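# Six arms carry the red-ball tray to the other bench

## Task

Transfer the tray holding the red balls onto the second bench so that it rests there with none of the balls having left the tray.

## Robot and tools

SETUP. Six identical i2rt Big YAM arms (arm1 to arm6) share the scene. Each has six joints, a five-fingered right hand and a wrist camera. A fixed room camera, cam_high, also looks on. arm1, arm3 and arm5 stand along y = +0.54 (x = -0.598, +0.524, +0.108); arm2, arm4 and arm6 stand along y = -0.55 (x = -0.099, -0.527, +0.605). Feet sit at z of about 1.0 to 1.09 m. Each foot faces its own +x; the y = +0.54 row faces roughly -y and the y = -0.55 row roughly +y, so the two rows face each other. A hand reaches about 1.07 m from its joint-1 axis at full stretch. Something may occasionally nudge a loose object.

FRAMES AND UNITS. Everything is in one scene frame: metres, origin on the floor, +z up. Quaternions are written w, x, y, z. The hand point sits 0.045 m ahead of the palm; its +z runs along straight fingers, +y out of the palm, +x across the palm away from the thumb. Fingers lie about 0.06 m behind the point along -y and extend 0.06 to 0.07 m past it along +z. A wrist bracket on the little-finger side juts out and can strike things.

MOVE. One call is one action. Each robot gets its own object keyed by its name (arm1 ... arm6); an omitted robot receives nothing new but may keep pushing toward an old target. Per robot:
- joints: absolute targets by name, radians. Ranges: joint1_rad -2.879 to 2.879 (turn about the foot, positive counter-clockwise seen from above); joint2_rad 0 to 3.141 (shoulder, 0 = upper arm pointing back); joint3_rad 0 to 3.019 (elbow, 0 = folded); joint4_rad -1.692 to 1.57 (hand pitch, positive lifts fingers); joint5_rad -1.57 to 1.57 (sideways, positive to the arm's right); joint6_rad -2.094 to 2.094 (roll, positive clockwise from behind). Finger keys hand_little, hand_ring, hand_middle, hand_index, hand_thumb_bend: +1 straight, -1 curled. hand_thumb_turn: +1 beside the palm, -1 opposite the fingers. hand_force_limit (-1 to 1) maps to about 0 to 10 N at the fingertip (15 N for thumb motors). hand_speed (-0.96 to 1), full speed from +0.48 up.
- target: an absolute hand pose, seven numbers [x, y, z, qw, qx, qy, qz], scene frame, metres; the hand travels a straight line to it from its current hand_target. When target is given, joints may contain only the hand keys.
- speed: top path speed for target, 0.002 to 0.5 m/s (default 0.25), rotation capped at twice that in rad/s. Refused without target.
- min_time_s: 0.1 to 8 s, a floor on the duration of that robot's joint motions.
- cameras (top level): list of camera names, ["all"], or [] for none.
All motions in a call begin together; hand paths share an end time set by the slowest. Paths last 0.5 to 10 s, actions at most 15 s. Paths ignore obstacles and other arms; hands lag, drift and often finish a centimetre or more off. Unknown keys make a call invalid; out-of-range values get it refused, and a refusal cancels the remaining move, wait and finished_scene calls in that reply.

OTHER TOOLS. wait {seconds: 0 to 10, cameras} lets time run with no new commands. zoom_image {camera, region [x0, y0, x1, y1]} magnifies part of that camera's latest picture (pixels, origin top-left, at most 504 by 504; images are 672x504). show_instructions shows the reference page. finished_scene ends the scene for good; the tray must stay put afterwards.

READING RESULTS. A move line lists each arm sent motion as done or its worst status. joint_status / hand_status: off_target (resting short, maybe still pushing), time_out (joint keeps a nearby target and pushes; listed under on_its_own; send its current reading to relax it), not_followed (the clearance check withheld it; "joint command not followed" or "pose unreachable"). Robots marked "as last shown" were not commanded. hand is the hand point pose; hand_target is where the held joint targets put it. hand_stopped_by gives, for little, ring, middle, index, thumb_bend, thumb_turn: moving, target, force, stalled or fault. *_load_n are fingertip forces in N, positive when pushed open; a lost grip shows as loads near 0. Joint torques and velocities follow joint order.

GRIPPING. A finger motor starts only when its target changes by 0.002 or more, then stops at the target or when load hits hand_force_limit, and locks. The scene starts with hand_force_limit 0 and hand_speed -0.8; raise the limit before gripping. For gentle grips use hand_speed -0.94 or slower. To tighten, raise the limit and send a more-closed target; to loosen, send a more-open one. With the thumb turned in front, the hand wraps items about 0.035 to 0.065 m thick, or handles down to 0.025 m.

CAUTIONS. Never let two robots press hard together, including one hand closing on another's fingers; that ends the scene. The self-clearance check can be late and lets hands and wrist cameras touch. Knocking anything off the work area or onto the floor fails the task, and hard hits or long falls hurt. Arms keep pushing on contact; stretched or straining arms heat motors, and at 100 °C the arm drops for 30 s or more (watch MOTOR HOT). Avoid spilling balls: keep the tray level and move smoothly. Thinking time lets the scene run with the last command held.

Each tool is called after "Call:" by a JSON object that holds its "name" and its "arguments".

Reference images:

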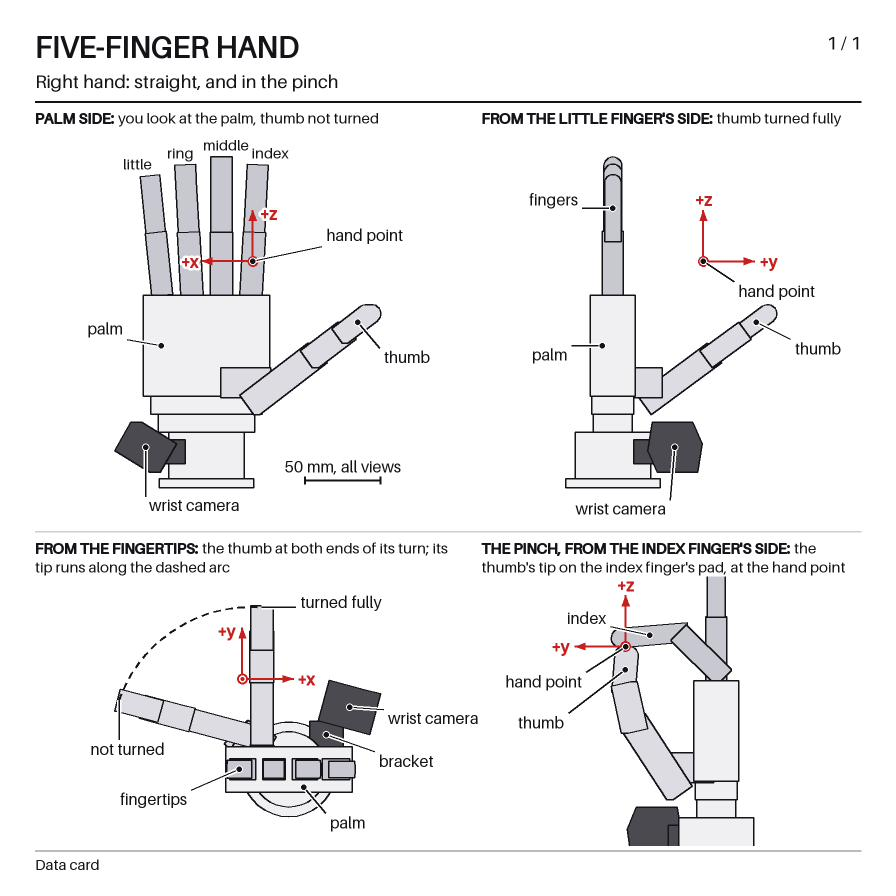

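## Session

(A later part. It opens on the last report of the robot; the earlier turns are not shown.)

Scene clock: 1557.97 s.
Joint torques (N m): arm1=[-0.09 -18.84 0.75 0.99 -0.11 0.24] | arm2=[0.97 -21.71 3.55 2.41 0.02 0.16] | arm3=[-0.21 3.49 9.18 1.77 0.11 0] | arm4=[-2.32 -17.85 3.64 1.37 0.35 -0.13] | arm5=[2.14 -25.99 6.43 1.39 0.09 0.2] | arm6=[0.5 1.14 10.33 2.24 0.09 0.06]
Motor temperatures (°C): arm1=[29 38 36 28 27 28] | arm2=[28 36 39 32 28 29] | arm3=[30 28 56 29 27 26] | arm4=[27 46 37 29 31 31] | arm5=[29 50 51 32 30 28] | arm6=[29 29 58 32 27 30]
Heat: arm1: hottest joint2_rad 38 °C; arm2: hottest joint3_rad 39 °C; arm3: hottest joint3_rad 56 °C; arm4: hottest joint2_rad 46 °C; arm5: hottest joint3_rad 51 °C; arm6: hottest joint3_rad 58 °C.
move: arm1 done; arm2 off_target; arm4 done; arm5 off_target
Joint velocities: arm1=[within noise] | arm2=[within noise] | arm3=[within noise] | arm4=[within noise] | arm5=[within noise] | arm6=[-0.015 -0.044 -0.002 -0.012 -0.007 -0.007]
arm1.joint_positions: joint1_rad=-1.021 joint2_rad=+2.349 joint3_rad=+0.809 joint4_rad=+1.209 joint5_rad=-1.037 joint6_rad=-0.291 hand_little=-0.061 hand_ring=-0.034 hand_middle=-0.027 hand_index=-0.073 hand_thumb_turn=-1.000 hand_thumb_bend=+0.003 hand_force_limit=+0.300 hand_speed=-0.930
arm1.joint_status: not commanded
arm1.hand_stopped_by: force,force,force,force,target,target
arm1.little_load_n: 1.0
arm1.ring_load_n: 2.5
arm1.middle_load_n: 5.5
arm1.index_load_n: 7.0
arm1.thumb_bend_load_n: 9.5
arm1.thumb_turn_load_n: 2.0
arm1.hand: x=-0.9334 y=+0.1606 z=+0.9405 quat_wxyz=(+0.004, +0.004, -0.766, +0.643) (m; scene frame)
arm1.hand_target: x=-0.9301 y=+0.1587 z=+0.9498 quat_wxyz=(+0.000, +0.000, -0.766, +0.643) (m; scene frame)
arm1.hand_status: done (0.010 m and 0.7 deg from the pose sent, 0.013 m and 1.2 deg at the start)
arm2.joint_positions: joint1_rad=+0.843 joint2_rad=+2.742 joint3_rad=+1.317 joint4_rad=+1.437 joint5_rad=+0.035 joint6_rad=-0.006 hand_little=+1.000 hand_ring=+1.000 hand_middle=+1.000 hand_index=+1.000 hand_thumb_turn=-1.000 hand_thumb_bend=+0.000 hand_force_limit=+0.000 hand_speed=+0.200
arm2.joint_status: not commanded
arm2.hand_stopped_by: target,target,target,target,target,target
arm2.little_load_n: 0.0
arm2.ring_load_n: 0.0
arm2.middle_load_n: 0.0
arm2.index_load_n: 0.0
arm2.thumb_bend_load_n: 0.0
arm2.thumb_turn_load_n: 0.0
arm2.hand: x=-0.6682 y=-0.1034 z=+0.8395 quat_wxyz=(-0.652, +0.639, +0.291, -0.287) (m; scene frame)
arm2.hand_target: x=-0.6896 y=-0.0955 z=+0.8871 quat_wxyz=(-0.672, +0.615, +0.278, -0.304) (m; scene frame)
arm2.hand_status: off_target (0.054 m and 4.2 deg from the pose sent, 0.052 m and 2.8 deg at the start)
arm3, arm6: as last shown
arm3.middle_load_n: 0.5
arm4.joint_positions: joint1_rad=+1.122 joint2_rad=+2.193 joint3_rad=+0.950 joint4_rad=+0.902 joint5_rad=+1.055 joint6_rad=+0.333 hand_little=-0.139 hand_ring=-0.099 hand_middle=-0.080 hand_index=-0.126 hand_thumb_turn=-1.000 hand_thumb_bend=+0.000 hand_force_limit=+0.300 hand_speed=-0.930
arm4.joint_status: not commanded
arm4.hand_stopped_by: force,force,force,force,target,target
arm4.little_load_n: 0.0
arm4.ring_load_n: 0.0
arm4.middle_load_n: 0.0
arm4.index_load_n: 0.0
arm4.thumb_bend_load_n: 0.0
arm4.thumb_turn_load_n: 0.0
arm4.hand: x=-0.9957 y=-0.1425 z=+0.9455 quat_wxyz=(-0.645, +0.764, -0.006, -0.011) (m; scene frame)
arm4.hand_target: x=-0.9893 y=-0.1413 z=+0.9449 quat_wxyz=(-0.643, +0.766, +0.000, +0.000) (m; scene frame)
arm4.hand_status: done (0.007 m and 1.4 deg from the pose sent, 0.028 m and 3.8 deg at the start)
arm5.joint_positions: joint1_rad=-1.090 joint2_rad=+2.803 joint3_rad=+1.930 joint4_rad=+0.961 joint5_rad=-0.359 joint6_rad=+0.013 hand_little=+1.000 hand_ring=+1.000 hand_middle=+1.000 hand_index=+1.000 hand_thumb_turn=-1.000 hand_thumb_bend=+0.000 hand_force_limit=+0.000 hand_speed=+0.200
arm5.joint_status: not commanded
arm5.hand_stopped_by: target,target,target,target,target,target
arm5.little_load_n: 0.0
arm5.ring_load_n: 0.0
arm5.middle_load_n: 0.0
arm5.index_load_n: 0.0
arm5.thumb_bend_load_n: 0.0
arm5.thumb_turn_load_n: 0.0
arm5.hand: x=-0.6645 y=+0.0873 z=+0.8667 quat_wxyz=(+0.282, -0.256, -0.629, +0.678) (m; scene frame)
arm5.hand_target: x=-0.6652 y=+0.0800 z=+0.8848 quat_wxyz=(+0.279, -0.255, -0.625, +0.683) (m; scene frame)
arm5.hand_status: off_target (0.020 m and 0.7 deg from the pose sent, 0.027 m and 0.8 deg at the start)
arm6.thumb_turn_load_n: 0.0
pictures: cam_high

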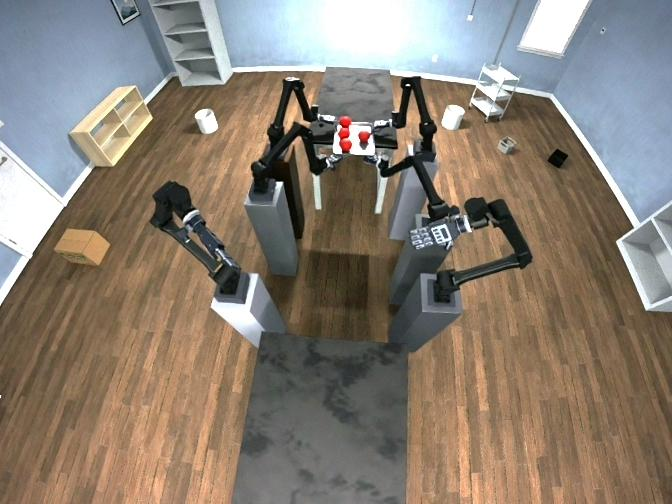

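Call:
{"name": "move", "arguments": {"cameras": ["arm5_cam_wrist", "arm2_cam_wrist", "arm4_cam_wrist", "arm1_cam_wrist"]}}

Scene clock: 1569.60 s.
Joint torques (N m): arm1=[-0.09 -18.84 0.75 1.01 -0.11 0.23] | arm2=[0.97 -21.71 3.55 2.43 0.02 0.16] | arm3=[-0.21 3.43 9.2 1.77 0.11 0] | arm4=[-2.08 -17.79 3.55 1.43 0.36 -0.1] | arm5=[2.14 -25.99 6.41 1.4 0.08 0.2] | arm6=[0.85 0.91 10.41 2.13 0.08 0.07]
Motor temperatures (°C): arm1=[29 38 36 28 27 28] | arm2=[28 35 39 32 28 29] | arm3=[30 28 56 29 27 26] | arm4=[27 44 37 29 31 31] | arm5=[29 47 51 32 30 28] | arm6=[29 29 58 32 27 30]
Heat: arm1: hottest joint2_rad 38 °C; arm2: hottest joint3_rad 39 °C; arm3: hottest joint3_rad 56 °C; arm4: hottest joint2_rad 44 °C; arm5: hottest joint3_rad 51 °C; arm6: hottest joint3_rad 58 °C.
Joint velocities: within noise
arm1.joint_positions: joint1_rad=-1.021 joint2_rad=+2.349 joint3_rad=+0.809 joint4_rad=+1.209 joint5_rad=-1.037 joint6_rad=-0.291 hand_little=-0.061 hand_ring=-0.034 hand_middle=-0.027 hand_index=-0.073 hand_thumb_turn=-1.000 hand_thumb_bend=+0.003 hand_force_limit=+0.300 hand_speed=-0.930
arm1.joint_status: not commanded
arm1.hand_stopped_by: force,force,force,force,target,target
arm1.little_load_n: 1.0
arm1.ring_load_n: 2.0
arm1.middle_load_n: 5.5
arm1.index_load_n: 7.0
arm1.thumb_bend_load_n: 9.5
arm1.thumb_turn_load_n: 2.0
arm1.hand: x=-0.9334 y=+0.1606 z=+0.9405 quat_wxyz=(+0.004, +0.004, -0.766, +0.643) (m; scene frame)
arm1.hand_target: x=-0.9301 y=+0.1587 z=+0.9498 quat_wxyz=(+0.000, +0.000, -0.766, +0.643) (m; scene frame)
arm1.hand_status: done (0.010 m and 0.7 deg from the pose sent, 0.013 m and 1.2 deg at the start)
arm2.joint_positions: joint1_rad=+0.843 joint2_rad=+2.742 joint3_rad=+1.317 joint4_rad=+1.437 joint5_rad=+0.035 joint6_rad=-0.006 hand_little=+1.000 hand_ring=+1.000 hand_middle=+1.000 hand_index=+1.000 hand_thumb_turn=-1.000 hand_thumb_bend=+0.000 hand_force_limit=+0.000 hand_speed=+0.200
arm2.joint_status: not commanded
arm2.hand_stopped_by: target,target,target,target,target,target
arm2.little_load_n: 0.0
arm2.ring_load_n: 0.0
arm2.middle_load_n: 0.0
arm2.index_load_n: 0.0
arm2.thumb_bend_load_n: 0.0
arm2.thumb_turn_load_n: 0.0
arm2.hand: x=-0.6682 y=-0.1034 z=+0.8395 quat_wxyz=(-0.652, +0.639, +0.291, -0.287) (m; scene frame)
arm2.hand_target: x=-0.6896 y=-0.0955 z=+0.8871 quat_wxyz=(-0.672, +0.615, +0.278, -0.304) (m; scene frame)
arm2.hand_status: off_target (0.054 m and 4.2 deg from the pose sent, 0.052 m and 2.8 deg at the start)
arm3.joint_positions: joint1_rad=+0.131 joint2_rad=+0.610 joint3_rad=+1.382 joint4_rad=-1.436 joint5_rad=+0.089 joint6_rad=-1.113 hand_little=+1.000 hand_ring=+1.000 hand_middle=+1.000 hand_index=+1.000 hand_thumb_turn=+1.000 hand_thumb_bend=+1.000 hand_force_limit=+0.000 hand_speed=-0.800
arm3.joint_status: not commanded
arm3.hand_stopped_by: target,target,target,target,target,target
arm3.little_load_n: 0.0
arm3.ring_load_n: 0.0
arm3.middle_load_n: 0.0
arm3.index_load_n: 0.0
arm3.thumb_bend_load_n: 0.0
arm3.thumb_turn_load_n: 0.5
arm3.hand: x=+0.4881 y=+0.3367 z=+1.4687 quat_wxyz=(+0.245, +0.500, -0.746, +0.365) (m; scene frame)
arm3.hand_target: x=+0.4880 y=+0.3372 z=+1.4793 quat_wxyz=(+0.250, +0.496, -0.742, +0.376) (m; scene frame)
arm3.hand_status: not commanded
arm4.joint_positions: joint1_rad=+1.122 joint2_rad=+2.193 joint3_rad=+0.950 joint4_rad=+0.902 joint5_rad=+1.055 joint6_rad=+0.333 hand_little=-0.139 hand_ring=-0.099 hand_middle=-0.080 hand_index=-0.126 hand_thumb_turn=-1.000 hand_thumb_bend=+0.000 hand_force_limit=+0.300 hand_speed=-0.930
arm4.joint_status: not commanded
arm4.hand_stopped_by: force,force,force,force,target,target
arm4.little_load_n: 0.0
arm4.ring_load_n: 0.0
arm4.middle_load_n: 0.0
arm4.index_load_n: 0.0
arm4.thumb_bend_load_n: 0.0
arm4.thumb_turn_load_n: 0.5
arm4.hand: x=-0.9957 y=-0.1425 z=+0.9455 quat_wxyz=(-0.645, +0.764, -0.006, -0.011) (m; scene frame)
arm4.hand_target: x=-0.9894 y=-0.1413 z=+0.9450 quat_wxyz=(-0.643, +0.766, +0.000, +0.000) (m; scene frame)
arm4.hand_status: done (0.007 m and 1.4 deg from the pose sent, 0.028 m and 3.8 deg at the start)
arm5.joint_positions: joint1_rad=-1.090 joint2_rad=+2.803 joint3_rad=+1.930 joint4_rad=+0.961 joint5_rad=-0.359 joint6_rad=+0.013 hand_little=+1.000 hand_ring=+1.000 hand_middle=+1.000 hand_index=+1.000 hand_thumb_turn=-1.000 hand_thumb_bend=+0.000 hand_force_limit=+0.000 hand_speed=+0.200
arm5.joint_status: not commanded
arm5.hand_stopped_by: target,target,target,target,target,target
arm5.little_load_n: 0.0
arm5.ring_load_n: 0.0
arm5.middle_load_n: 0.0
arm5.index_load_n: 0.0
arm5.thumb_bend_load_n: 0.0
arm5.thumb_turn_load_n: 0.0
arm5.hand: x=-0.6645 y=+0.0873 z=+0.8667 quat_wxyz=(+0.282, -0.256, -0.629, +0.678) (m; scene frame)
arm5.hand_target: x=-0.6652 y=+0.0800 z=+0.8848 quat_wxyz=(+0.279, -0.255, -0.625, +0.683) (m; scene frame)
arm5.hand_status: off_target (0.020 m and 0.7 deg from the pose sent, 0.027 m and 0.8 deg at the start)
arm6.joint_positions: joint1_rad=-0.493 joint2_rad=+0.613 joint3_rad=+1.441 joint4_rad=-1.236 joint5_rad=+0.146 joint6_rad=-1.234 hand_little=+1.000 hand_ring=+1.000 hand_middle=+1.000 hand_index=+1.000 hand_thumb_turn=+1.000 hand_thumb_bend=+1.000 hand_force_limit=+0.000 hand_speed=-0.800
arm6.joint_status: not commanded
arm6.hand_stopped_by: target,target,target,target,target,target
arm6.little_load_n: 0.0
arm6.ring_load_n: 0.0
arm6.middle_load_n: 0.0
arm6.index_load_n: 0.0
arm6.thumb_bend_load_n: 0.0
arm6.thumb_turn_load_n: 0.0
arm6.hand: x=+0.7739 y=-0.3801 z=+1.6091 quat_wxyz=(-0.317, +0.787, +0.279, +0.449) (m; scene frame)
arm6.hand_target: x=+0.7729 y=-0.3820 z=+1.6204 quat_wxyz=(-0.325, +0.781, +0.276, +0.457) (m; scene frame)
arm6.hand_status: not commanded
pictures: arm1_cam_wrist, arm2_cam_wrist, arm4_cam_wrist, arm5_cam_wrist

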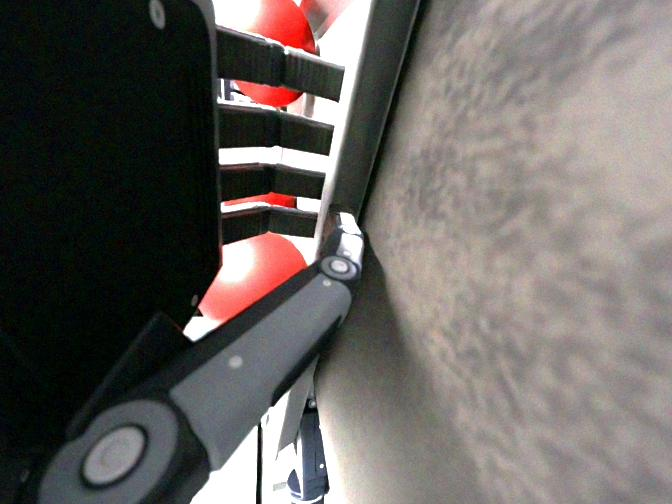

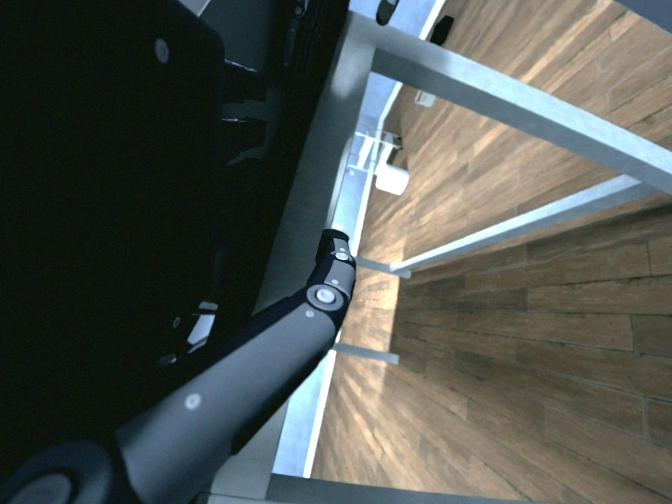

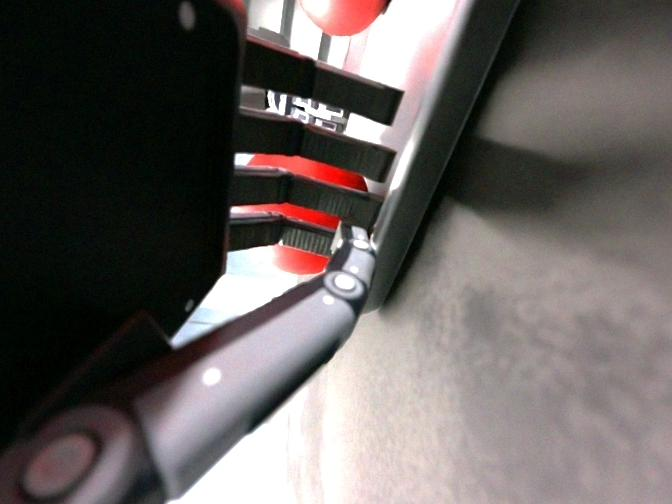

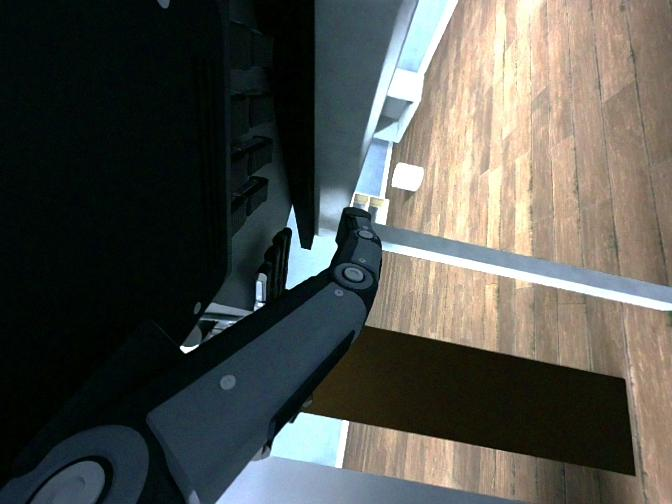

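Call:
{"name": "move", "arguments": {"arm4": {"joints": {"hand_little": 0.12, "hand_ring": 0.12, "hand_middle": 0.12, "hand_index": 0.12, "hand_speed": -0.5}}}}

Call:
{"name": "move", "arguments": {"arm4": {"target": [-0.985, -0.1475, 0.932, -0.643, 0.766, 0, 0], "speed": 0.05}, "cameras": ["arm4_cam_wrist"]}}

Scene clock: 1587.60 s.
Joint torques (N m): arm1=[-0.09 -18.78 0.75 1.01 -0.11 0.24] | arm2=[0.91 -21.77 3.55 2.43 0.01 0.15] | arm3=[-0.26 3.49 9.2 1.77 0.11 0] | arm4=[-2.14 -17.9 3.62 1.51 0.37 -0.13] | arm5=[2.08 -26.05 6.45 1.39 0.08 0.2] | arm6=[0.56 1.08 10.41 2.19 0.1 0.07]
Motor temperatures (°C): arm1=[29 38 36 28 27 28] | arm2=[28 36 39 32 28 29] | arm3=[30 28 56 29 27 26] | arm4=[27 43 37 29 31 31] | arm5=[29 46 51 32 30 28] | arm6=[29 29 59 32 27 30]
Heat: arm1: hottest joint2_rad 38 °C; arm2: hottest joint3_rad 39 °C; arm3: hottest joint3_rad 56 °C; arm4: hottest joint2_rad 43 °C; arm5: hottest joint3_rad 51 °C; arm6: hottest joint3_rad 59 °C.
move: arm4 done
Joint velocities: within noise
arm1, arm2, arm3, arm5, arm6: as last shown
arm1.little_load_n: 1.5
arm1.ring_load_n: 2.5
arm1.thumb_turn_load_n: 2.5
arm2.little_load_n: -0.5
arm3.thumb_turn_load_n: 0.0
arm4.joint_positions: joint1_rad=+1.122 joint2_rad=+2.193 joint3_rad=+0.950 joint4_rad=+0.902 joint5_rad=+1.055 joint6_rad=+0.333 hand_little=+0.120 hand_ring=+0.120 hand_middle=+0.120 hand_index=+0.120 hand_thumb_turn=-1.000 hand_thumb_bend=+0.000 hand_force_limit=+0.300 hand_speed=-0.500
arm4.joint_status: all done
arm4.hand_stopped_by: target,target,target,target,target,target
arm4.little_load_n: 0.0
arm4.ring_load_n: 0.0
arm4.middle_load_n: 0.0
arm4.index_load_n: 0.0
arm4.thumb_bend_load_n: 0.0
arm4.thumb_turn_load_n: 0.0
arm4.hand: x=-0.9957 y=-0.1425 z=+0.9455 quat_wxyz=(-0.645, +0.764, -0.006, -0.011) (m; scene frame)
arm4.hand_target: x=-0.9894 y=-0.1413 z=+0.9450 quat_wxyz=(-0.643, +0.766, +0.000, +0.000) (m; scene frame)
arm4.hand_status: not commanded
pictures: none

Scene clock: 1588.57 s.
Joint torques (N m): arm1=[-0.03 -18.84 0.75 1.02 -0.11 0.24] | arm2=[0.97 -21.71 3.55 2.43 0.02 0.16] | arm3=[-0.26 3.43 9.21 1.77 0.11 0] | arm4=[-1.32 -15.33 3.47 2.58 0.42 -0.05] | arm5=[2.14 -26.05 6.42 1.4 0.09 0.2] | arm6=[0.5 1.38 10.37 2.21 0.08 0.07]
Motor temperatures (°C): arm1=[29 38 36 28 27 28] | arm2=[28 36 39 32 28 29] | arm3=[30 28 56 29 27 26] | arm4=[27 43 37 29 31 31] | arm5=[29 46 51 32 30 28] | arm6=[29 29 59 32 27 30]
Heat: arm1: hottest joint2_rad 38 °C; arm2: hottest joint3_rad 39 °C; arm3: hottest joint3_rad 56 °C; arm4: hottest joint2_rad 43 °C; arm5: hottest joint3_rad 51 °C; arm6: hottest joint3_rad 59 °C.
move: arm4 off_target
Joint velocities: within noise
arm1, arm2, arm3, arm5, arm6: as last shown
arm1.little_load_n: 1.0
arm1.thumb_bend_load_n: 10.0
arm1.thumb_turn_load_n: 2.0
arm2.thumb_bend_load_n: 0.5
arm4.joint_positions: joint1_rad=+1.122 joint2_rad=+2.193 joint3_rad=+0.940 joint4_rad=+0.907 joint5_rad=+1.061 joint6_rad=+0.333 hand_little=+0.120 hand_ring=+0.120 hand_middle=+0.120 hand_index=+0.120 hand_thumb_turn=-1.000 hand_thumb_bend=+0.000 hand_force_limit=+0.300 hand_speed=-0.500
arm4.joint_status: not commanded
arm4.hand_stopped_by: target,target,target,target,target,target
arm4.little_load_n: 0.0
arm4.ring_load_n: 0.0
arm4.middle_load_n: 0.0
arm4.index_load_n: 0.0
arm4.thumb_bend_load_n: 0.0
arm4.thumb_turn_load_n: 0.0
arm4.hand: x=-0.9908 y=-0.1441 z=+0.9437 quat_wxyz=(-0.645, +0.764, -0.006, -0.007) (m; scene frame)
arm4.hand_target: x=-0.9850 y=-0.1476 z=+0.9323 quat_wxyz=(-0.643, +0.766, +0.000, +0.000) (m; scene frame)
arm4.hand_status: off_target (0.013 m and 1.1 deg from the pose sent, 0.018 m and 1.4 deg at the start)
pictures: arm4_cam_wrist

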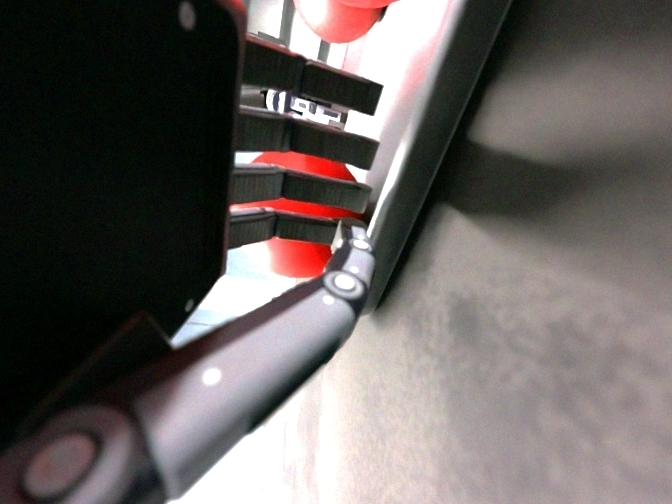

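Call:
{"name": "zoom_image", "arguments": {"camera": "arm4_cam_wrist", "region": [220, 130, 500, 380]}}

Scaled by 1.800.

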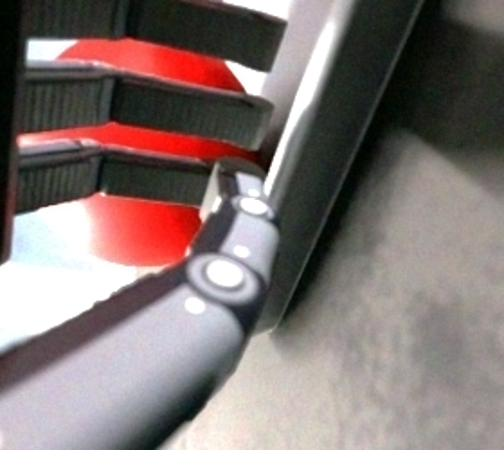

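Call:
{"name": "move", "arguments": {"arm4": {"target": [-0.985, -0.1500, 0.965, -0.643, 0.766, 0, 0], "speed": 0.1}}}

Call:
{"name": "move", "arguments": {"arm4": {"target": [-0.985, -0.1585, 0.965, -0.643, 0.766, 0, 0], "speed": 0.1}}}

Call:
{"name": "move", "arguments": {"arm4": {"target": [-0.985, -0.1575, 0.932, -0.643, 0.766, 0, 0], "speed": 0.08}, "cameras": ["arm4_cam_wrist"]}}

Call:
{"name": "zoom_image", "arguments": {"camera": "arm4_cam_wrist", "region": [220, 130, 500, 380]}}

Scene clock: 1598.90 s.
Joint torques (N m): arm1=[-0.03 -18.84 0.75 1.01 -0.11 0.24] | arm2=[0.97 -21.71 3.55 2.44 0.02 0.15] | arm3=[-0.21 3.49 9.21 1.74 0.11 0] | arm4=[-0.97 -16.67 3.79 1.47 0.41 -0.05] | arm5=[2.08 -26.05 6.45 1.39 0.09 0.19] | arm6=[0.44 1.08 10.37 2.21 0.09 0.07]
Motor temperatures (°C): arm1=[29 38 36 28 27 28] | arm2=[28 36 39 32 28 29] | arm3=[30 28 56 29 27 26] | arm4=[27 42 37 29 31 31] | arm5=[29 46 51 32 30 28] | arm6=[29 29 59 32 27 30]
Heat: arm1: hottest joint2_rad 38 °C; arm2: hottest joint3_rad 39 °C; arm3: hottest joint3_rad 56 °C; arm4: hottest joint2_rad 42 °C; arm5: hottest joint3_rad 51 °C; arm6: hottest joint3_rad 59 °C.
move: arm4 done
Joint velocities: within noise
arm1, arm2, arm3, arm5, arm6: as last shown
arm1.ring_load_n: 2.0
arm2.little_load_n: 0.0
arm2.thumb_bend_load_n: 0.0
arm4.joint_positions: joint1_rad=+1.122 joint2_rad=+2.122 joint3_rad=+0.915 joint4_rad=+0.868 joint5_rad=+1.066 joint6_rad=+0.333 hand_little=+0.120 hand_ring=+0.120 hand_middle=+0.120 hand_index=+0.120 hand_thumb_turn=-1.000 hand_thumb_bend=+0.000 hand_force_limit=+0.300 hand_speed=-0.500
arm4.joint_status: not commanded
arm4.hand_stopped_by: target,target,target,target,target,target
arm4.little_load_n: 0.0
arm4.ring_load_n: 0.0
arm4.middle_load_n: 0.0
arm4.index_load_n: 0.0
arm4.thumb_bend_load_n: 0.5
arm4.thumb_turn_load_n: 0.0
arm4.hand: x=-0.9879 y=-0.1450 z=+0.9696 quat_wxyz=(-0.646, +0.763, -0.009, -0.007) (m; scene frame)
arm4.hand_target: x=-0.9851 y=-0.1500 z=+0.9651 quat_wxyz=(-0.643, +0.766, +0.000, +0.000) (m; scene frame)
arm4.hand_status: done (0.007 m and 1.4 deg from the pose sent, 0.023 m and 1.0 deg at the start)
pictures: none

Scene clock: 1599.97 s.
Joint torques (N m): arm1=[-0.09 -18.78 0.75 1.01 -0.11 0.24] | arm2=[0.91 -21.71 3.55 2.43 0.01 0.16] | arm3=[-0.26 3.43 9.2 1.74 0.11 0] | arm4=[-0.79 -16.79 3.64 1.42 0.4 0.08] | arm5=[2.14 -26.05 6.45 1.36 0.09 0.19] | arm6=[0.44 1.32 10.37 2.24 0.09 0.08]
Motor temperatures (°C): arm1=[29 38 36 28 27 28] | arm2=[28 36 39 32 28 29] | arm3=[30 28 56 29 27 26] | arm4=[27 42 37 29 31 31] | arm5=[29 46 51 32 30 28] | arm6=[29 29 59 32 27 30]
Heat: arm1: hottest joint2_rad 38 °C; arm2: hottest joint3_rad 39 °C; arm3: hottest joint3_rad 56 °C; arm4: hottest joint2_rad 42 °C; arm5: hottest joint3_rad 51 °C; arm6: hottest joint3_rad 59 °C.
move: arm4 done
Joint velocities: within noise
arm1, arm2, arm3, arm5, arm6: as last shown
arm1.ring_load_n: 2.5
arm2.little_load_n: -0.5
arm4.joint_positions: joint1_rad=+1.136 joint2_rad=+2.122 joint3_rad=+0.903 joint4_rad=+0.863 joint5_rad=+1.081 joint6_rad=+0.333 hand_little=+0.120 hand_ring=+0.120 hand_middle=+0.120 hand_index=+0.120 hand_thumb_turn=-1.000 hand_thumb_bend=+0.000 hand_force_limit=+0.300 hand_speed=-0.500
arm4.joint_status: not commanded
arm4.hand_stopped_by: target,target,target,target,target,target
arm4.little_load_n: 0.0
arm4.ring_load_n: 0.0
arm4.middle_load_n: 0.0
arm4.index_load_n: 0.0
arm4.thumb_bend_load_n: 0.0
arm4.thumb_turn_load_n: 0.0
arm4.hand: x=-0.9853 y=-0.1534 z=+0.9658 quat_wxyz=(-0.645, +0.764, -0.003, -0.001) (m; scene frame)
arm4.hand_target: x=-0.9850 y=-0.1584 z=+0.9650 quat_wxyz=(-0.643, +0.766, +0.000, +0.000) (m; scene frame)
arm4.hand_status: done (0.005 m and 0.5 deg from the pose sent, 0.015 m and 1.4 deg at the start)
pictures: none

Scene clock: 1601.17 s.
Joint torques (N m): arm1=[-0.09 -18.84 0.76 1.01 -0.11 0.24] | arm2=[0.91 -21.71 3.54 2.43 0.01 0.16] | arm3=[-0.21 3.43 9.21 1.76 0.11 0] | arm4=[-0.91 -15.44 4.92 2.54 0.36 0.1] | arm5=[2.08 -26.05 6.43 1.4 0.09 0.2] | arm6=[0.79 1.2 10.36 2.19 0.08 0.07]
Motor temperatures (°C): arm1=[29 38 36 28 27 28] | arm2=[28 36 39 32 28 29] | arm3=[30 28 56 29 27 26] | arm4=[27 42 37 29 31 31] | arm5=[29 46 51 32 30 28] | arm6=[29 29 59 32 27 30]
Heat: arm1: hottest joint2_rad 38 °C; arm2: hottest joint3_rad 39 °C; arm3: hottest joint3_rad 56 °C; arm4: hottest joint2_rad 42 °C; arm5: hottest joint3_rad 51 °C; arm6: hottest joint3_rad 59 °C.
move: arm4 done
Joint velocities: within noise
arm1, arm2, arm3, arm5, arm6: as last shown
arm1.little_load_n: 1.5
arm2.little_load_n: 0.0
arm4.joint_positions: joint1_rad=+1.136 joint2_rad=+2.193 joint3_rad=+0.903 joint4_rad=+0.903 joint5_rad=+1.081 joint6_rad=+0.333 hand_little=+0.120 hand_ring=+0.120 hand_middle=+0.120 hand_index=+0.120 hand_thumb_turn=-1.000 hand_thumb_bend=+0.000 hand_force_limit=+0.300 hand_speed=-0.500
arm4.joint_status: not commanded
arm4.hand_stopped_by: target,target,target,target,target,target
arm4.little_load_n: 0.0
arm4.ring_load_n: 0.0
arm4.middle_load_n: 0.0
arm4.index_load_n: 0.0
arm4.thumb_bend_load_n: 0.0
arm4.thumb_turn_load_n: 0.0
arm4.hand: x=-0.9762 y=-0.1580 z=+0.9330 quat_wxyz=(-0.640, +0.769, +0.006, +0.010) (m; scene frame)
arm4.hand_target: x=-0.9848 y=-0.1576 z=+0.9322 quat_wxyz=(-0.643, +0.766, +0.000, +0.000) (m; scene frame)
arm4.hand_status: done (0.009 m and 1.4 deg from the pose sent, 0.034 m and 0.5 deg at the start)
pictures: arm4_cam_wrist

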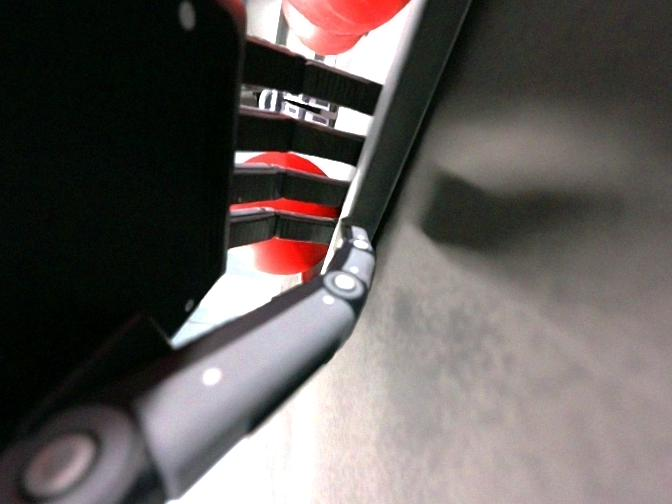

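Scaled by 1.800.

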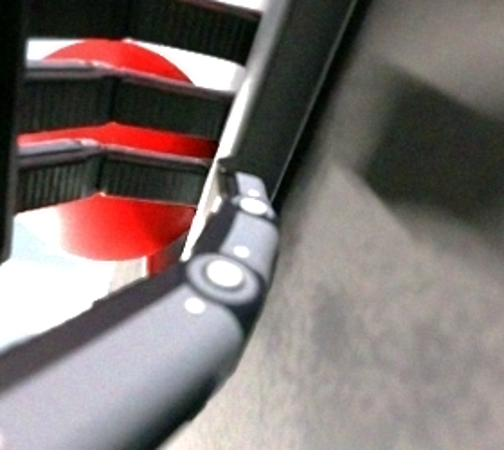

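Call:
{"name": "move", "arguments": {"arm4": {"joints": {"hand_little": -0.7, "hand_ring": -0.7, "hand_middle": -0.7, "hand_index": -0.7, "hand_speed": -0.93, "hand_force_limit": -0.3}}}}

Call:
{"name": "move", "arguments": {"arm4": {"joints": {"hand_little": -0.75, "hand_ring": -0.75, "hand_middle": -0.75, "hand_index": -0.75, "hand_speed": -0.93, "hand_force_limit": 0.5}}, "cameras": ["arm4_cam_wrist", "cam_high"]}}

Scene clock: 1609.00 s.
Joint torques (N m): arm1=[-0.09 -18.78 0.77 1.01 -0.13 0.24] | arm2=[0.91 -21.71 3.55 2.41 0.02 0.15] | arm3=[-0.21 3.49 9.21 1.74 0.11 0] | arm4=[-0.56 -15.33 4.85 2.37 0.36 0.07] | arm5=[2.02 -26.05 6.43 1.37 0.09 0.19] | arm6=[0.73 1.32 10.36 2.25 0.09 0.05]
Motor temperatures (°C): arm1=[29 38 36 28 27 28] | arm2=[28 36 39 32 28 29] | arm3=[30 28 56 29 27 26] | arm4=[27 42 37 29 31 31] | arm5=[29 46 51 32 30 28] | arm6=[29 29 59 32 27 30]
Heat: arm1: hottest joint2_rad 38 °C; arm2: hottest joint3_rad 39 °C; arm3: hottest joint3_rad 56 °C; arm4: hottest joint2_rad 42 °C; arm5: hottest joint3_rad 51 °C; arm6: hottest joint3_rad 59 °C.
move: arm4 off_target
Joint velocities: within noise
arm1, arm2, arm3, arm5, arm6: as last shown
arm1.joint_positions: joint1_rad=-1.020 joint2_rad=+2.349 joint3_rad=+0.809 joint4_rad=+1.209 joint5_rad=-1.037 joint6_rad=-0.291 hand_little=-0.061 hand_ring=-0.034 hand_middle=-0.027 hand_index=-0.073 hand_thumb_turn=-1.000 hand_thumb_bend=+0.003 hand_force_limit=+0.300 hand_speed=-0.930
arm1.hand: x=-0.9333 y=+0.1604 z=+0.9405 quat_wxyz=(+0.004, +0.004, -0.766, +0.643) (m; scene frame)
arm2.index_load_n: -0.5
arm2.hand_target: x=-0.6895 y=-0.0956 z=+0.8870 quat_wxyz=(-0.672, +0.615, +0.278, -0.304) (m; scene frame)
arm4.joint_positions: joint1_rad=+1.134 joint2_rad=+2.193 joint3_rad=+0.905 joint4_rad=+0.907 joint5_rad=+1.081 joint6_rad=+0.333 hand_little=-0.003 hand_ring=+0.037 hand_middle=+0.056 hand_index=+0.016 hand_thumb_turn=-1.000 hand_thumb_bend=+0.000 hand_force_limit=-0.300 hand_speed=-0.930
arm4.joint_status: hand_little off_target (ended at -0.003, target -0.700); hand_ring off_target (ended at +0.037, target -0.700); hand_middle off_target (ended at +0.056, target -0.700); hand_index off_target (ended at +0.016, target -0.700); the others done
arm4.hand_stopped_by: force,force,force,force,target,target
arm4.little_load_n: 3.0
arm4.ring_load_n: 0.0
arm4.middle_load_n: 0.0
arm4.index_load_n: 0.5
arm4.thumb_bend_load_n: 0.0
arm4.thumb_turn_load_n: 0.0
arm4.hand: x=-0.9767 y=-0.1564 z=+0.9343 quat_wxyz=(-0.641, +0.768, +0.003, +0.009) (m; scene frame)
arm4.hand_target: x=-0.9849 y=-0.1577 z=+0.9321 quat_wxyz=(-0.643, +0.766, +0.000, +0.000) (m; scene frame)
arm4.hand_status: not commanded
arm5.ring_load_n: -0.5
arm5.thumb_turn_load_n: 0.5
pictures: none

Scene clock: 1610.33 s.
Joint torques (N m): arm1=[-0.56 -18.78 0.77 0.99 -0.29 0.24] | arm2=[0.85 -21.6 3.84 2.43 0.02 0.16] | arm3=[-0.32 3.43 9.21 1.77 0.11 0] | arm4=[0.09 -15.5 4.19 2.18 0.22 0.11] | arm5=[1.96 -26.05 6.42 1.4 0.08 0.19] | arm6=[0.62 1.14 10.37 2.18 0.08 0.06]
Motor temperatures (°C): arm1=[29 38 36 28 27 28] | arm2=[28 36 39 32 28 29] | arm3=[30 28 56 29 27 26] | arm4=[27 42 37 29 31 31] | arm5=[29 46 51 32 30 28] | arm6=[29 29 59 32 27 30]
Heat: arm1: hottest joint2_rad 38 °C; arm2: hottest joint3_rad 39 °C; arm3: hottest joint3_rad 56 °C; arm4: hottest joint2_rad 42 °C; arm5: hottest joint3_rad 51 °C; arm6: hottest joint3_rad 59 °C.
move: arm4 off_target
Joint velocities: within noise
arm1, arm2, arm3, arm5, arm6: as last shown
arm1.joint_positions: joint1_rad=-1.015 joint2_rad=+2.349 joint3_rad=+0.809 joint4_rad=+1.209 joint5_rad=-1.033 joint6_rad=-0.291 hand_little=-0.061 hand_ring=-0.034 hand_middle=-0.027 hand_index=-0.073 hand_thumb_turn=-1.000 hand_thumb_bend=+0.003 hand_force_limit=+0.300 hand_speed=-0.930
arm1.little_load_n: 0.0
arm1.ring_load_n: 1.5
arm1.middle_load_n: 6.0
arm1.index_load_n: 8.5
arm1.thumb_bend_load_n: 9.5
arm1.thumb_turn_load_n: 2.5
arm1.hand: x=-0.9319 y=+0.1585 z=+0.9404 quat_wxyz=(+0.004, +0.005, -0.766, +0.642) (m; scene frame)
arm1.hand_target: x=-0.9300 y=+0.1587 z=+0.9498 quat_wxyz=(+0.000, +0.000, -0.766, +0.643) (m; scene frame)
arm2.joint_positions: joint1_rad=+0.844 joint2_rad=+2.740 joint3_rad=+1.313 joint4_rad=+1.437 joint5_rad=+0.035 joint6_rad=-0.006 hand_little=+1.000 hand_ring=+1.000 hand_middle=+1.000 hand_index=+1.000 hand_thumb_turn=-1.000 hand_thumb_bend=+0.000 hand_force_limit=+0.000 hand_speed=+0.200
arm2.index_load_n: 0.0
arm2.hand: x=-0.6678 y=-0.1044 z=+0.8394 quat_wxyz=(-0.651, +0.639, +0.292, -0.287) (m; scene frame)
arm2.hand_target: x=-0.6895 y=-0.0954 z=+0.8871 quat_wxyz=(-0.672, +0.615, +0.278, -0.304) (m; scene frame)
arm4.joint_positions: joint1_rad=+1.122 joint2_rad=+2.193 joint3_rad=+0.914 joint4_rad=+0.913 joint5_rad=+1.083 joint6_rad=+0.333 hand_little=-0.178 hand_ring=-0.118 hand_middle=-0.099 hand_index=-0.145 hand_thumb_turn=-1.000 hand_thumb_bend=+0.000 hand_force_limit=+0.500 hand_speed=-0.930
arm4.joint_status: hand_little off_target (ended at -0.178, target -0.750); hand_ring off_target (ended at -0.118, target -0.750); hand_middle off_target (ended at -0.099, target -0.750); hand_index off_target (ended at -0.145, target -0.750); the others done
arm4.hand_stopped_by: force,force,force,force,target,target
arm4.little_load_n: 2.5
arm4.ring_load_n: 1.5
arm4.middle_load_n: 1.0
arm4.index_load_n: 0.5
arm4.thumb_bend_load_n: 0.0
arm4.thumb_turn_load_n: 0.0
arm4.hand: x=-0.9762 y=-0.1486 z=+0.9382 quat_wxyz=(-0.644, +0.765, -0.007, +0.008) (m; scene frame)
arm4.hand_target: x=-0.9849 y=-0.1576 z=+0.9321 quat_wxyz=(-0.643, +0.766, +0.000, +0.000) (m; scene frame)
arm4.hand_status: not commanded
arm5.ring_load_n: 0.0
arm5.thumb_turn_load_n: 0.0
arm5.hand: x=-0.6643 y=+0.0870 z=+0.8667 quat_wxyz=(+0.282, -0.256, -0.629, +0.678) (m; scene frame)
arm5.hand_target: x=-0.6651 y=+0.0800 z=+0.8847 quat_wxyz=(+0.279, -0.255, -0.625, +0.683) (m; scene frame)
pictures: arm4_cam_wrist, cam_high

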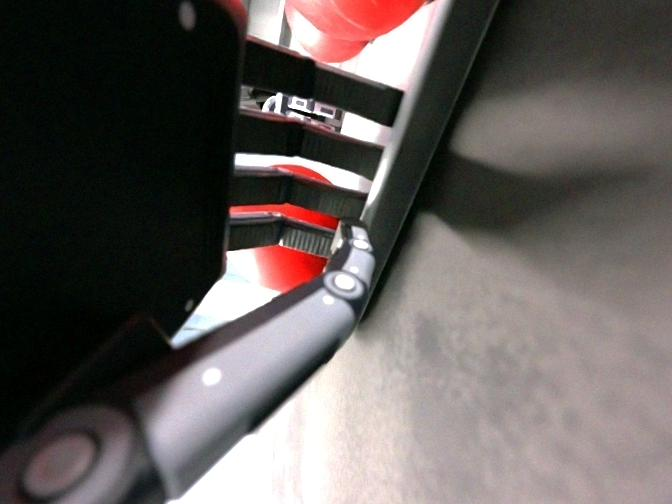

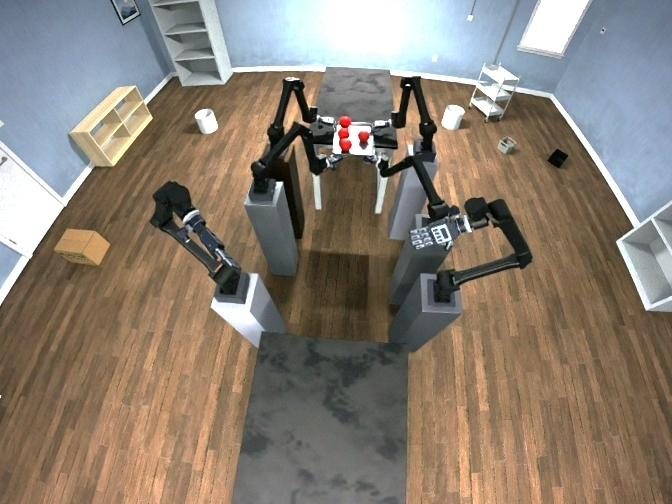

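Call:
{"name": "move", "arguments": {"arm4": {"joints": {"hand_little": 0.12, "hand_ring": 0.12, "hand_middle": 0.12, "hand_index": 0.12, "hand_speed": -0.5}}}}

Call:
{"name": "move", "arguments": {"arm4": {"target": [-0.985, -0.1500, 0.968, -0.643, 0.766, 0, 0], "speed": 0.1, "joints": {"hand_thumb_bend": 0.15}}}}

Call:
{"name": "move", "arguments": {"arm4": {"target": [-0.985, -0.1600, 0.968, -0.643, 0.766, 0, 0], "speed": 0.1}}}

Call:
{"name": "move", "arguments": {"arm4": {"target": [-0.985, -0.1580, 0.926, -0.643, 0.766, 0, 0], "speed": 0.08}, "cameras": ["arm4_cam_wrist"]}}

Call:
{"name": "zoom_image", "arguments": {"camera": "arm4_cam_wrist", "region": [220, 130, 500, 380]}}

Scene clock: 1637.77 s.
Joint torques (N m): arm1=[-0.56 -18.73 0.75 1.02 -0.29 0.24] | arm2=[0.85 -21.6 3.84 2.41 0.01 0.16] | arm3=[-0.26 3.49 9.2 1.76 0.11 0] | arm4=[-0.62 -15.68 4.22 2.18 0.24 0.06] | arm5=[2.02 -26.05 6.43 1.4 0.09 0.19] | arm6=[0.5 1.08 10.37 2.18 0.09 0.08]
Motor temperatures (°C): arm1=[29 38 36 28 27 28] | arm2=[28 40 39 32 28 29] | arm3=[30 28 56 29 27 26] | arm4=[27 42 37 29 31 31] | arm5=[29 47 51 32 30 28] | arm6=[29 29 59 32 27 30]
Heat: arm1: hottest joint2_rad 38 °C; arm2: hottest joint2_rad 40 °C; arm3: hottest joint3_rad 56 °C; arm4: hottest joint2_rad 42 °C; arm5: hottest joint3_rad 51 °C; arm6: hottest joint3_rad 59 °C.
move: arm4 done
Joint velocities: within noise
arm1.joint_positions: joint1_rad=-1.015 joint2_rad=+2.349 joint3_rad=+0.809 joint4_rad=+1.209 joint5_rad=-1.033 joint6_rad=-0.291 hand_little=-0.061 hand_ring=-0.034 hand_middle=-0.027 hand_index=-0.073 hand_thumb_turn=-1.000 hand_thumb_bend=+0.003 hand_force_limit=+0.300 hand_speed=-0.930
arm1.joint_status: not commanded
arm1.hand_stopped_by: force,force,force,force,target,target
arm1.little_load_n: 0.5
arm1.ring_load_n: 1.5
arm1.middle_load_n: 5.5
arm1.index_load_n: 8.5
arm1.thumb_bend_load_n: 9.5
arm1.thumb_turn_load_n: 2.5
arm1.hand: x=-0.9319 y=+0.1585 z=+0.9404 quat_wxyz=(+0.004, +0.005, -0.766, +0.642) (m; scene frame)
arm1.hand_target: x=-0.9300 y=+0.1587 z=+0.9498 quat_wxyz=(+0.000, +0.000, -0.766, +0.643) (m; scene frame)
arm1.hand_status: not commanded
arm2.joint_positions: joint1_rad=+0.844 joint2_rad=+2.740 joint3_rad=+1.313 joint4_rad=+1.437 joint5_rad=+0.035 joint6_rad=-0.006 hand_little=+1.000 hand_ring=+1.000 hand_middle=+1.000 hand_index=+1.000 hand_thumb_turn=-1.000 hand_thumb_bend=+0.000 hand_force_limit=+0.000 hand_speed=+0.200
arm2.joint_status: not commanded
arm2.hand_stopped_by: target,target,target,target,target,target
arm2.little_load_n: 0.0
arm2.ring_load_n: 0.0
arm2.middle_load_n: 0.0
arm2.index_load_n: 0.0
arm2.thumb_bend_load_n: 0.0
arm2.thumb_turn_load_n: 0.0
arm2.hand: x=-0.6678 y=-0.1044 z=+0.8394 quat_wxyz=(-0.651, +0.639, +0.292, -0.287) (m; scene frame)
arm2.hand_target: x=-0.6895 y=-0.0954 z=+0.8871 quat_wxyz=(-0.672, +0.615, +0.278, -0.304) (m; scene frame)
arm2.hand_status: not commanded
arm3.joint_positions: joint1_rad=+0.131 joint2_rad=+0.610 joint3_rad=+1.382 joint4_rad=-1.436 joint5_rad=+0.089 joint6_rad=-1.113 hand_little=+1.000 hand_ring=+1.000 hand_middle=+1.000 hand_index=+1.000 hand_thumb_turn=+1.000 hand_thumb_bend=+1.000 hand_force_limit=+0.000 hand_speed=-0.800
arm3.joint_status: not commanded
arm3.hand_stopped_by: target,target,target,target,target,target
arm3.little_load_n: 0.0
arm3.ring_load_n: 0.0
arm3.middle_load_n: 0.0
arm3.index_load_n: 0.0
arm3.thumb_bend_load_n: 0.0
arm3.thumb_turn_load_n: 0.0
arm3.hand: x=+0.4881 y=+0.3367 z=+1.4687 quat_wxyz=(+0.245, +0.500, -0.746, +0.365) (m; scene frame)
arm3.hand_target: x=+0.4880 y=+0.3372 z=+1.4793 quat_wxyz=(+0.250, +0.496, -0.742, +0.376) (m; scene frame)
arm3.hand_status: not commanded
arm4.joint_positions: joint1_rad=+1.136 joint2_rad=+2.193 joint3_rad=+0.914 joint4_rad=+0.913 joint5_rad=+1.083 joint6_rad=+0.333 hand_little=+0.120 hand_ring=+0.120 hand_middle=+0.120 hand_index=+0.120 hand_thumb_turn=-1.000 hand_thumb_bend=+0.000 hand_force_limit=+0.500 hand_speed=-0.500
arm4.joint_status: all done
arm4.hand_stopped_by: target,target,target,target,target,target
arm4.little_load_n: 0.0
arm4.ring_load_n: 0.0
arm4.middle_load_n: 0.0
arm4.index_load_n: 0.0
arm4.thumb_bend_load_n: 0.0
arm4.thumb_turn_load_n: 0.0
arm4.hand: x=-0.9819 y=-0.1550 z=+0.9379 quat_wxyz=(-0.644, +0.765, -0.001, +0.003) (m; scene frame)
arm4.hand_target: x=-0.9850 y=-0.1577 z=+0.9322 quat_wxyz=(-0.643, +0.766, +0.000, +0.000) (m; scene frame)
arm4.hand_status: not commanded
arm5.joint_positions: joint1_rad=-1.090 joint2_rad=+2.803 joint3_rad=+1.930 joint4_rad=+0.961 joint5_rad=-0.359 joint6_rad=+0.013 hand_little=+1.000 hand_ring=+1.000 hand_middle=+1.000 hand_index=+1.000 hand_thumb_turn=-1.000 hand_thumb_bend=+0.000 hand_force_limit=+0.000 hand_speed=+0.200
arm5.joint_status: not commanded
arm5.hand_stopped_by: target,target,target,target,target,target
arm5.little_load_n: 0.0
arm5.ring_load_n: 0.0
arm5.middle_load_n: 0.0
arm5.index_load_n: 0.0
arm5.thumb_bend_load_n: 0.0
arm5.thumb_turn_load_n: 0.0
arm5.hand: x=-0.6643 y=+0.0870 z=+0.8667 quat_wxyz=(+0.282, -0.256, -0.629, +0.678) (m; scene frame)
arm5.hand_target: x=-0.6651 y=+0.0800 z=+0.8847 quat_wxyz=(+0.279, -0.255, -0.625, +0.683) (m; scene frame)
arm5.hand_status: not commanded
arm6.joint_positions: joint1_rad=-0.493 joint2_rad=+0.613 joint3_rad=+1.441 joint4_rad=-1.236 joint5_rad=+0.146 joint6_rad=-1.234 hand_little=+1.000 hand_ring=+1.000 hand_middle=+1.000 hand_index=+1.000 hand_thumb_turn=+1.000 hand_thumb_bend=+1.000 hand_force_limit=+0.000 hand_speed=-0.800
arm6.joint_status: not commanded
arm6.hand_stopped_by: target,target,target,target,target,target
arm6.little_load_n: 0.0
arm6.ring_load_n: 0.0
arm6.middle_load_n: 0.0
arm6.index_load_n: 0.0
arm6.thumb_bend_load_n: 0.0
arm6.thumb_turn_load_n: 0.5
arm6.hand: x=+0.7739 y=-0.3801 z=+1.6091 quat_wxyz=(-0.317, +0.787, +0.279, +0.449) (m; scene frame)
arm6.hand_target: x=+0.7729 y=-0.3820 z=+1.6204 quat_wxyz=(-0.325, +0.781, +0.276, +0.457) (m; scene frame)
arm6.hand_status: not commanded
pictures: none

Scene clock: 1638.93 s.
Joint torques (N m): arm1=[-0.62 -18.78 0.75 1.02 -0.28 0.24] | arm2=[0.85 -21.6 3.84 2.43 0.01 0.16] | arm3=[-0.21 3.49 9.21 1.77 0.11 0.01] | arm4=[-2.43 -16.32 3.99 1.39 0.21 -0.06] | arm5=[2.02 -26.11 6.42 1.37 0.09 0.19] | arm6=[0.56 1.2 10.35 2.22 0.09 0.08]
Motor temperatures (°C): arm1=[29 38 36 28 27 28] | arm2=[28 40 39 32 28 29] | arm3=[30 28 56 29 27 26] | arm4=[27 42 37 29 31 31] | arm5=[29 47 51 32 30 28] | arm6=[29 29 59 32 27 30]
Heat: arm1: hottest joint2_rad 38 °C; arm2: hottest joint2_rad 40 °C; arm3: hottest joint3_rad 56 °C; arm4: hottest joint2_rad 42 °C; arm5: hottest joint3_rad 51 °C; arm6: hottest joint3_rad 59 °C.
move: arm4 done
Joint velocities: within noise
arm1, arm2, arm3, arm5, arm6: as last shown
arm1.little_load_n: 0.0
arm2.ring_load_n: -0.5
arm3.index_load_n: -0.5
arm4.joint_positions: joint1_rad=+1.136 joint2_rad=+2.113 joint3_rad=+0.912 joint4_rad=+0.861 joint5_rad=+1.071 joint6_rad=+0.333 hand_little=+0.120 hand_ring=+0.120 hand_middle=+0.120 hand_index=+0.120 hand_thumb_turn=-1.000 hand_thumb_bend=+0.150 hand_force_limit=+0.500 hand_speed=-0.500
arm4.joint_status: all done
arm4.hand_stopped_by: target,target,target,target,target,target
arm4.little_load_n: 0.0
arm4.ring_load_n: 0.0
arm4.middle_load_n: 0.0
arm4.index_load_n: 0.0
arm4.thumb_bend_load_n: 0.0
arm4.thumb_turn_load_n: 0.0
arm4.hand: x=-0.9925 y=-0.1516 z=+0.9729 quat_wxyz=(-0.647, +0.763, -0.005, -0.010) (m; scene frame)
arm4.hand_target: x=-0.9851 y=-0.1502 z=+0.9680 quat_wxyz=(-0.643, +0.766, +0.000, +0.000) (m; scene frame)
arm4.hand_status: done (0.009 m and 1.4 deg from the pose sent, 0.031 m and 0.4 deg at the start)
arm6.thumb_turn_load_n: 0.0
pictures: none

Scene clock: 1639.90 s.
Joint torques (N m): arm1=[-0.56 -18.84 0.76 1.01 -0.29 0.24] | arm2=[0.85 -21.66 3.84 2.41 0.02 0.16] | arm3=[-0.32 3.43 9.21 1.77 0.11 0] | arm4=[-0.62 -16.91 3.77 1.39 0.43 0.11] | arm5=[2.02 -26.05 6.43 1.37 0.09 0.2] | arm6=[0.56 1.14 10.39 2.26 0.09 0.07]
Motor temperatures (°C): arm1=[29 38 36 28 27 28] | arm2=[28 40 39 32 28 29] | arm3=[30 28 56 29 27 26] | arm4=[27 42 37 29 31 31] | arm5=[29 47 51 32 30 28] | arm6=[29 29 59 32 27 30]
Heat: arm1: hottest joint2_rad 38 °C; arm2: hottest joint2_rad 40 °C; arm3: hottest joint3_rad 56 °C; arm4: hottest joint2_rad 42 °C; arm5: hottest joint3_rad 51 °C; arm6: hottest joint3_rad 59 °C.
move: arm4 done
Joint velocities: within noise
arm1, arm2, arm3, arm5, arm6: as last shown
arm1.little_load_n: 0.5
arm1.index_load_n: 9.0
arm2.ring_load_n: 0.0
arm2.middle_load_n: -0.5
arm3.middle_load_n: 0.5
arm3.index_load_n: 0.0
arm3.thumb_turn_load_n: 0.5
arm4.joint_positions: joint1_rad=+1.137 joint2_rad=+2.113 joint3_rad=+0.900 joint4_rad=+0.855 joint5_rad=+1.083 joint6_rad=+0.333 hand_little=+0.120 hand_ring=+0.120 hand_middle=+0.120 hand_index=+0.120 hand_thumb_turn=-1.000 hand_thumb_bend=+0.150 hand_force_limit=+0.500 hand_speed=-0.500
arm4.joint_status: not commanded
arm4.hand_stopped_by: target,target,target,target,target,target
arm4.little_load_n: 0.0
arm4.ring_load_n: 0.0
arm4.middle_load_n: 0.0
arm4.index_load_n: 0.0
arm4.thumb_bend_load_n: 0.0
arm4.thumb_turn_load_n: 0.0
arm4.hand: x=-0.9845 y=-0.1542 z=+0.9687 quat_wxyz=(-0.645, +0.764, -0.003, +0.001) (m; scene frame)
arm4.hand_target: x=-0.9850 y=-0.1599 z=+0.9680 quat_wxyz=(-0.643, +0.766, +0.000, +0.000) (m; scene frame)
arm4.hand_status: done (0.006 m and 0.5 deg from the pose sent, 0.012 m and 1.4 deg at the start)
pictures: none

Scene clock: 1641.10 s.
Joint torques (N m): arm1=[-0.56 -18.78 0.76 1.02 -0.29 0.24] | arm2=[0.85 -21.66 3.84 2.43 0.01 0.15] | arm3=[-0.32 3.43 9.22 1.76 0.11 0] | arm4=[-0.73 -15.15 5.29 2.62 0.3 0.09] | arm5=[2.02 -26.11 6.42 1.4 0.09 0.19] | arm6=[0.62 1.2 10.41 2.26 0.09 0.08]
Motor temperatures (°C): arm1=[29 38 36 28 27 28] | arm2=[28 40 39 32 28 29] | arm3=[30 28 56 29 27 26] | arm4=[27 42 37 29 31 31] | arm5=[29 47 51 32 30 28] | arm6=[29 29 59 32 27 30]
Heat: arm1: hottest joint2_rad 38 °C; arm2: hottest joint2_rad 40 °C; arm3: hottest joint3_rad 56 °C; arm4: hottest joint2_rad 42 °C; arm5: hottest joint3_rad 51 °C; arm6: hottest joint3_rad 59 °C.
move: arm4 off_target
Joint velocities: within noise
arm1, arm2, arm3, arm5, arm6: as last shown
arm1.little_load_n: 0.0
arm2.middle_load_n: 0.0
arm3.middle_load_n: 0.0
arm3.thumb_turn_load_n: 0.0
arm4.joint_positions: joint1_rad=+1.137 joint2_rad=+2.206 joint3_rad=+0.900 joint4_rad=+0.914 joint5_rad=+1.084 joint6_rad=+0.333 hand_little=+0.120 hand_ring=+0.120 hand_middle=+0.120 hand_index=+0.120 hand_thumb_turn=-1.000 hand_thumb_bend=+0.150 hand_force_limit=+0.500 hand_speed=-0.500
arm4.joint_status: not commanded
arm4.hand_stopped_by: target,target,target,target,target,target
arm4.little_load_n: 0.0
arm4.ring_load_n: 0.0
arm4.middle_load_n: 0.0
arm4.index_load_n: 0.0
arm4.thumb_bend_load_n: 0.0
arm4.thumb_turn_load_n: 0.0
arm4.hand: x=-0.9733 y=-0.1597 z=+0.9272 quat_wxyz=(-0.639, +0.769, +0.006, +0.012) (m; scene frame)
arm4.hand_target: x=-0.9847 y=-0.1582 z=+0.9263 quat_wxyz=(-0.643, +0.766, +0.000, +0.000) (m; scene frame)
arm4.hand_status: off_target (0.012 m and 1.7 deg from the pose sent, 0.043 m and 0.5 deg at the start)
arm5.ring_load_n: -0.5
arm6.ring_load_n: -0.5
pictures: arm4_cam_wrist

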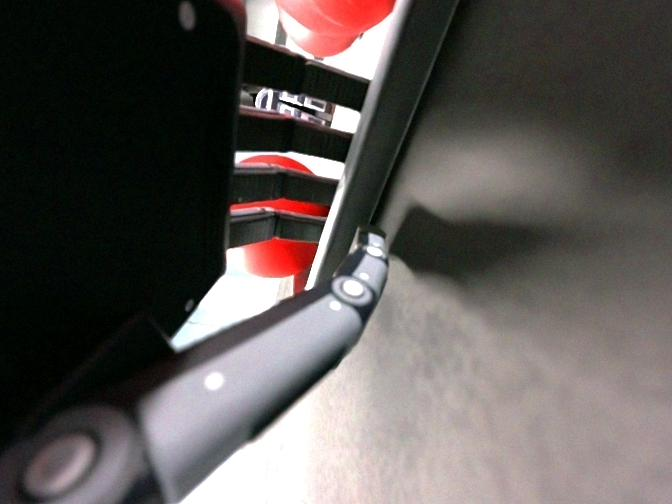

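Scaled by 1.800.

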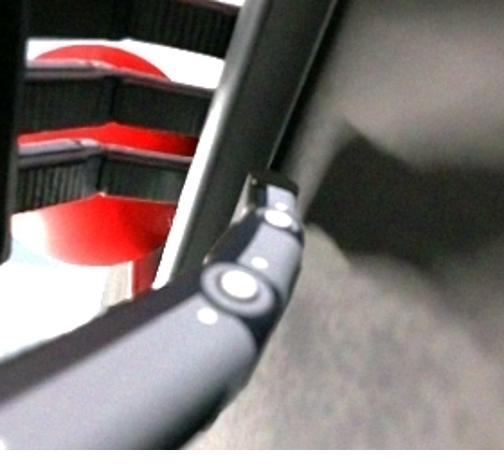

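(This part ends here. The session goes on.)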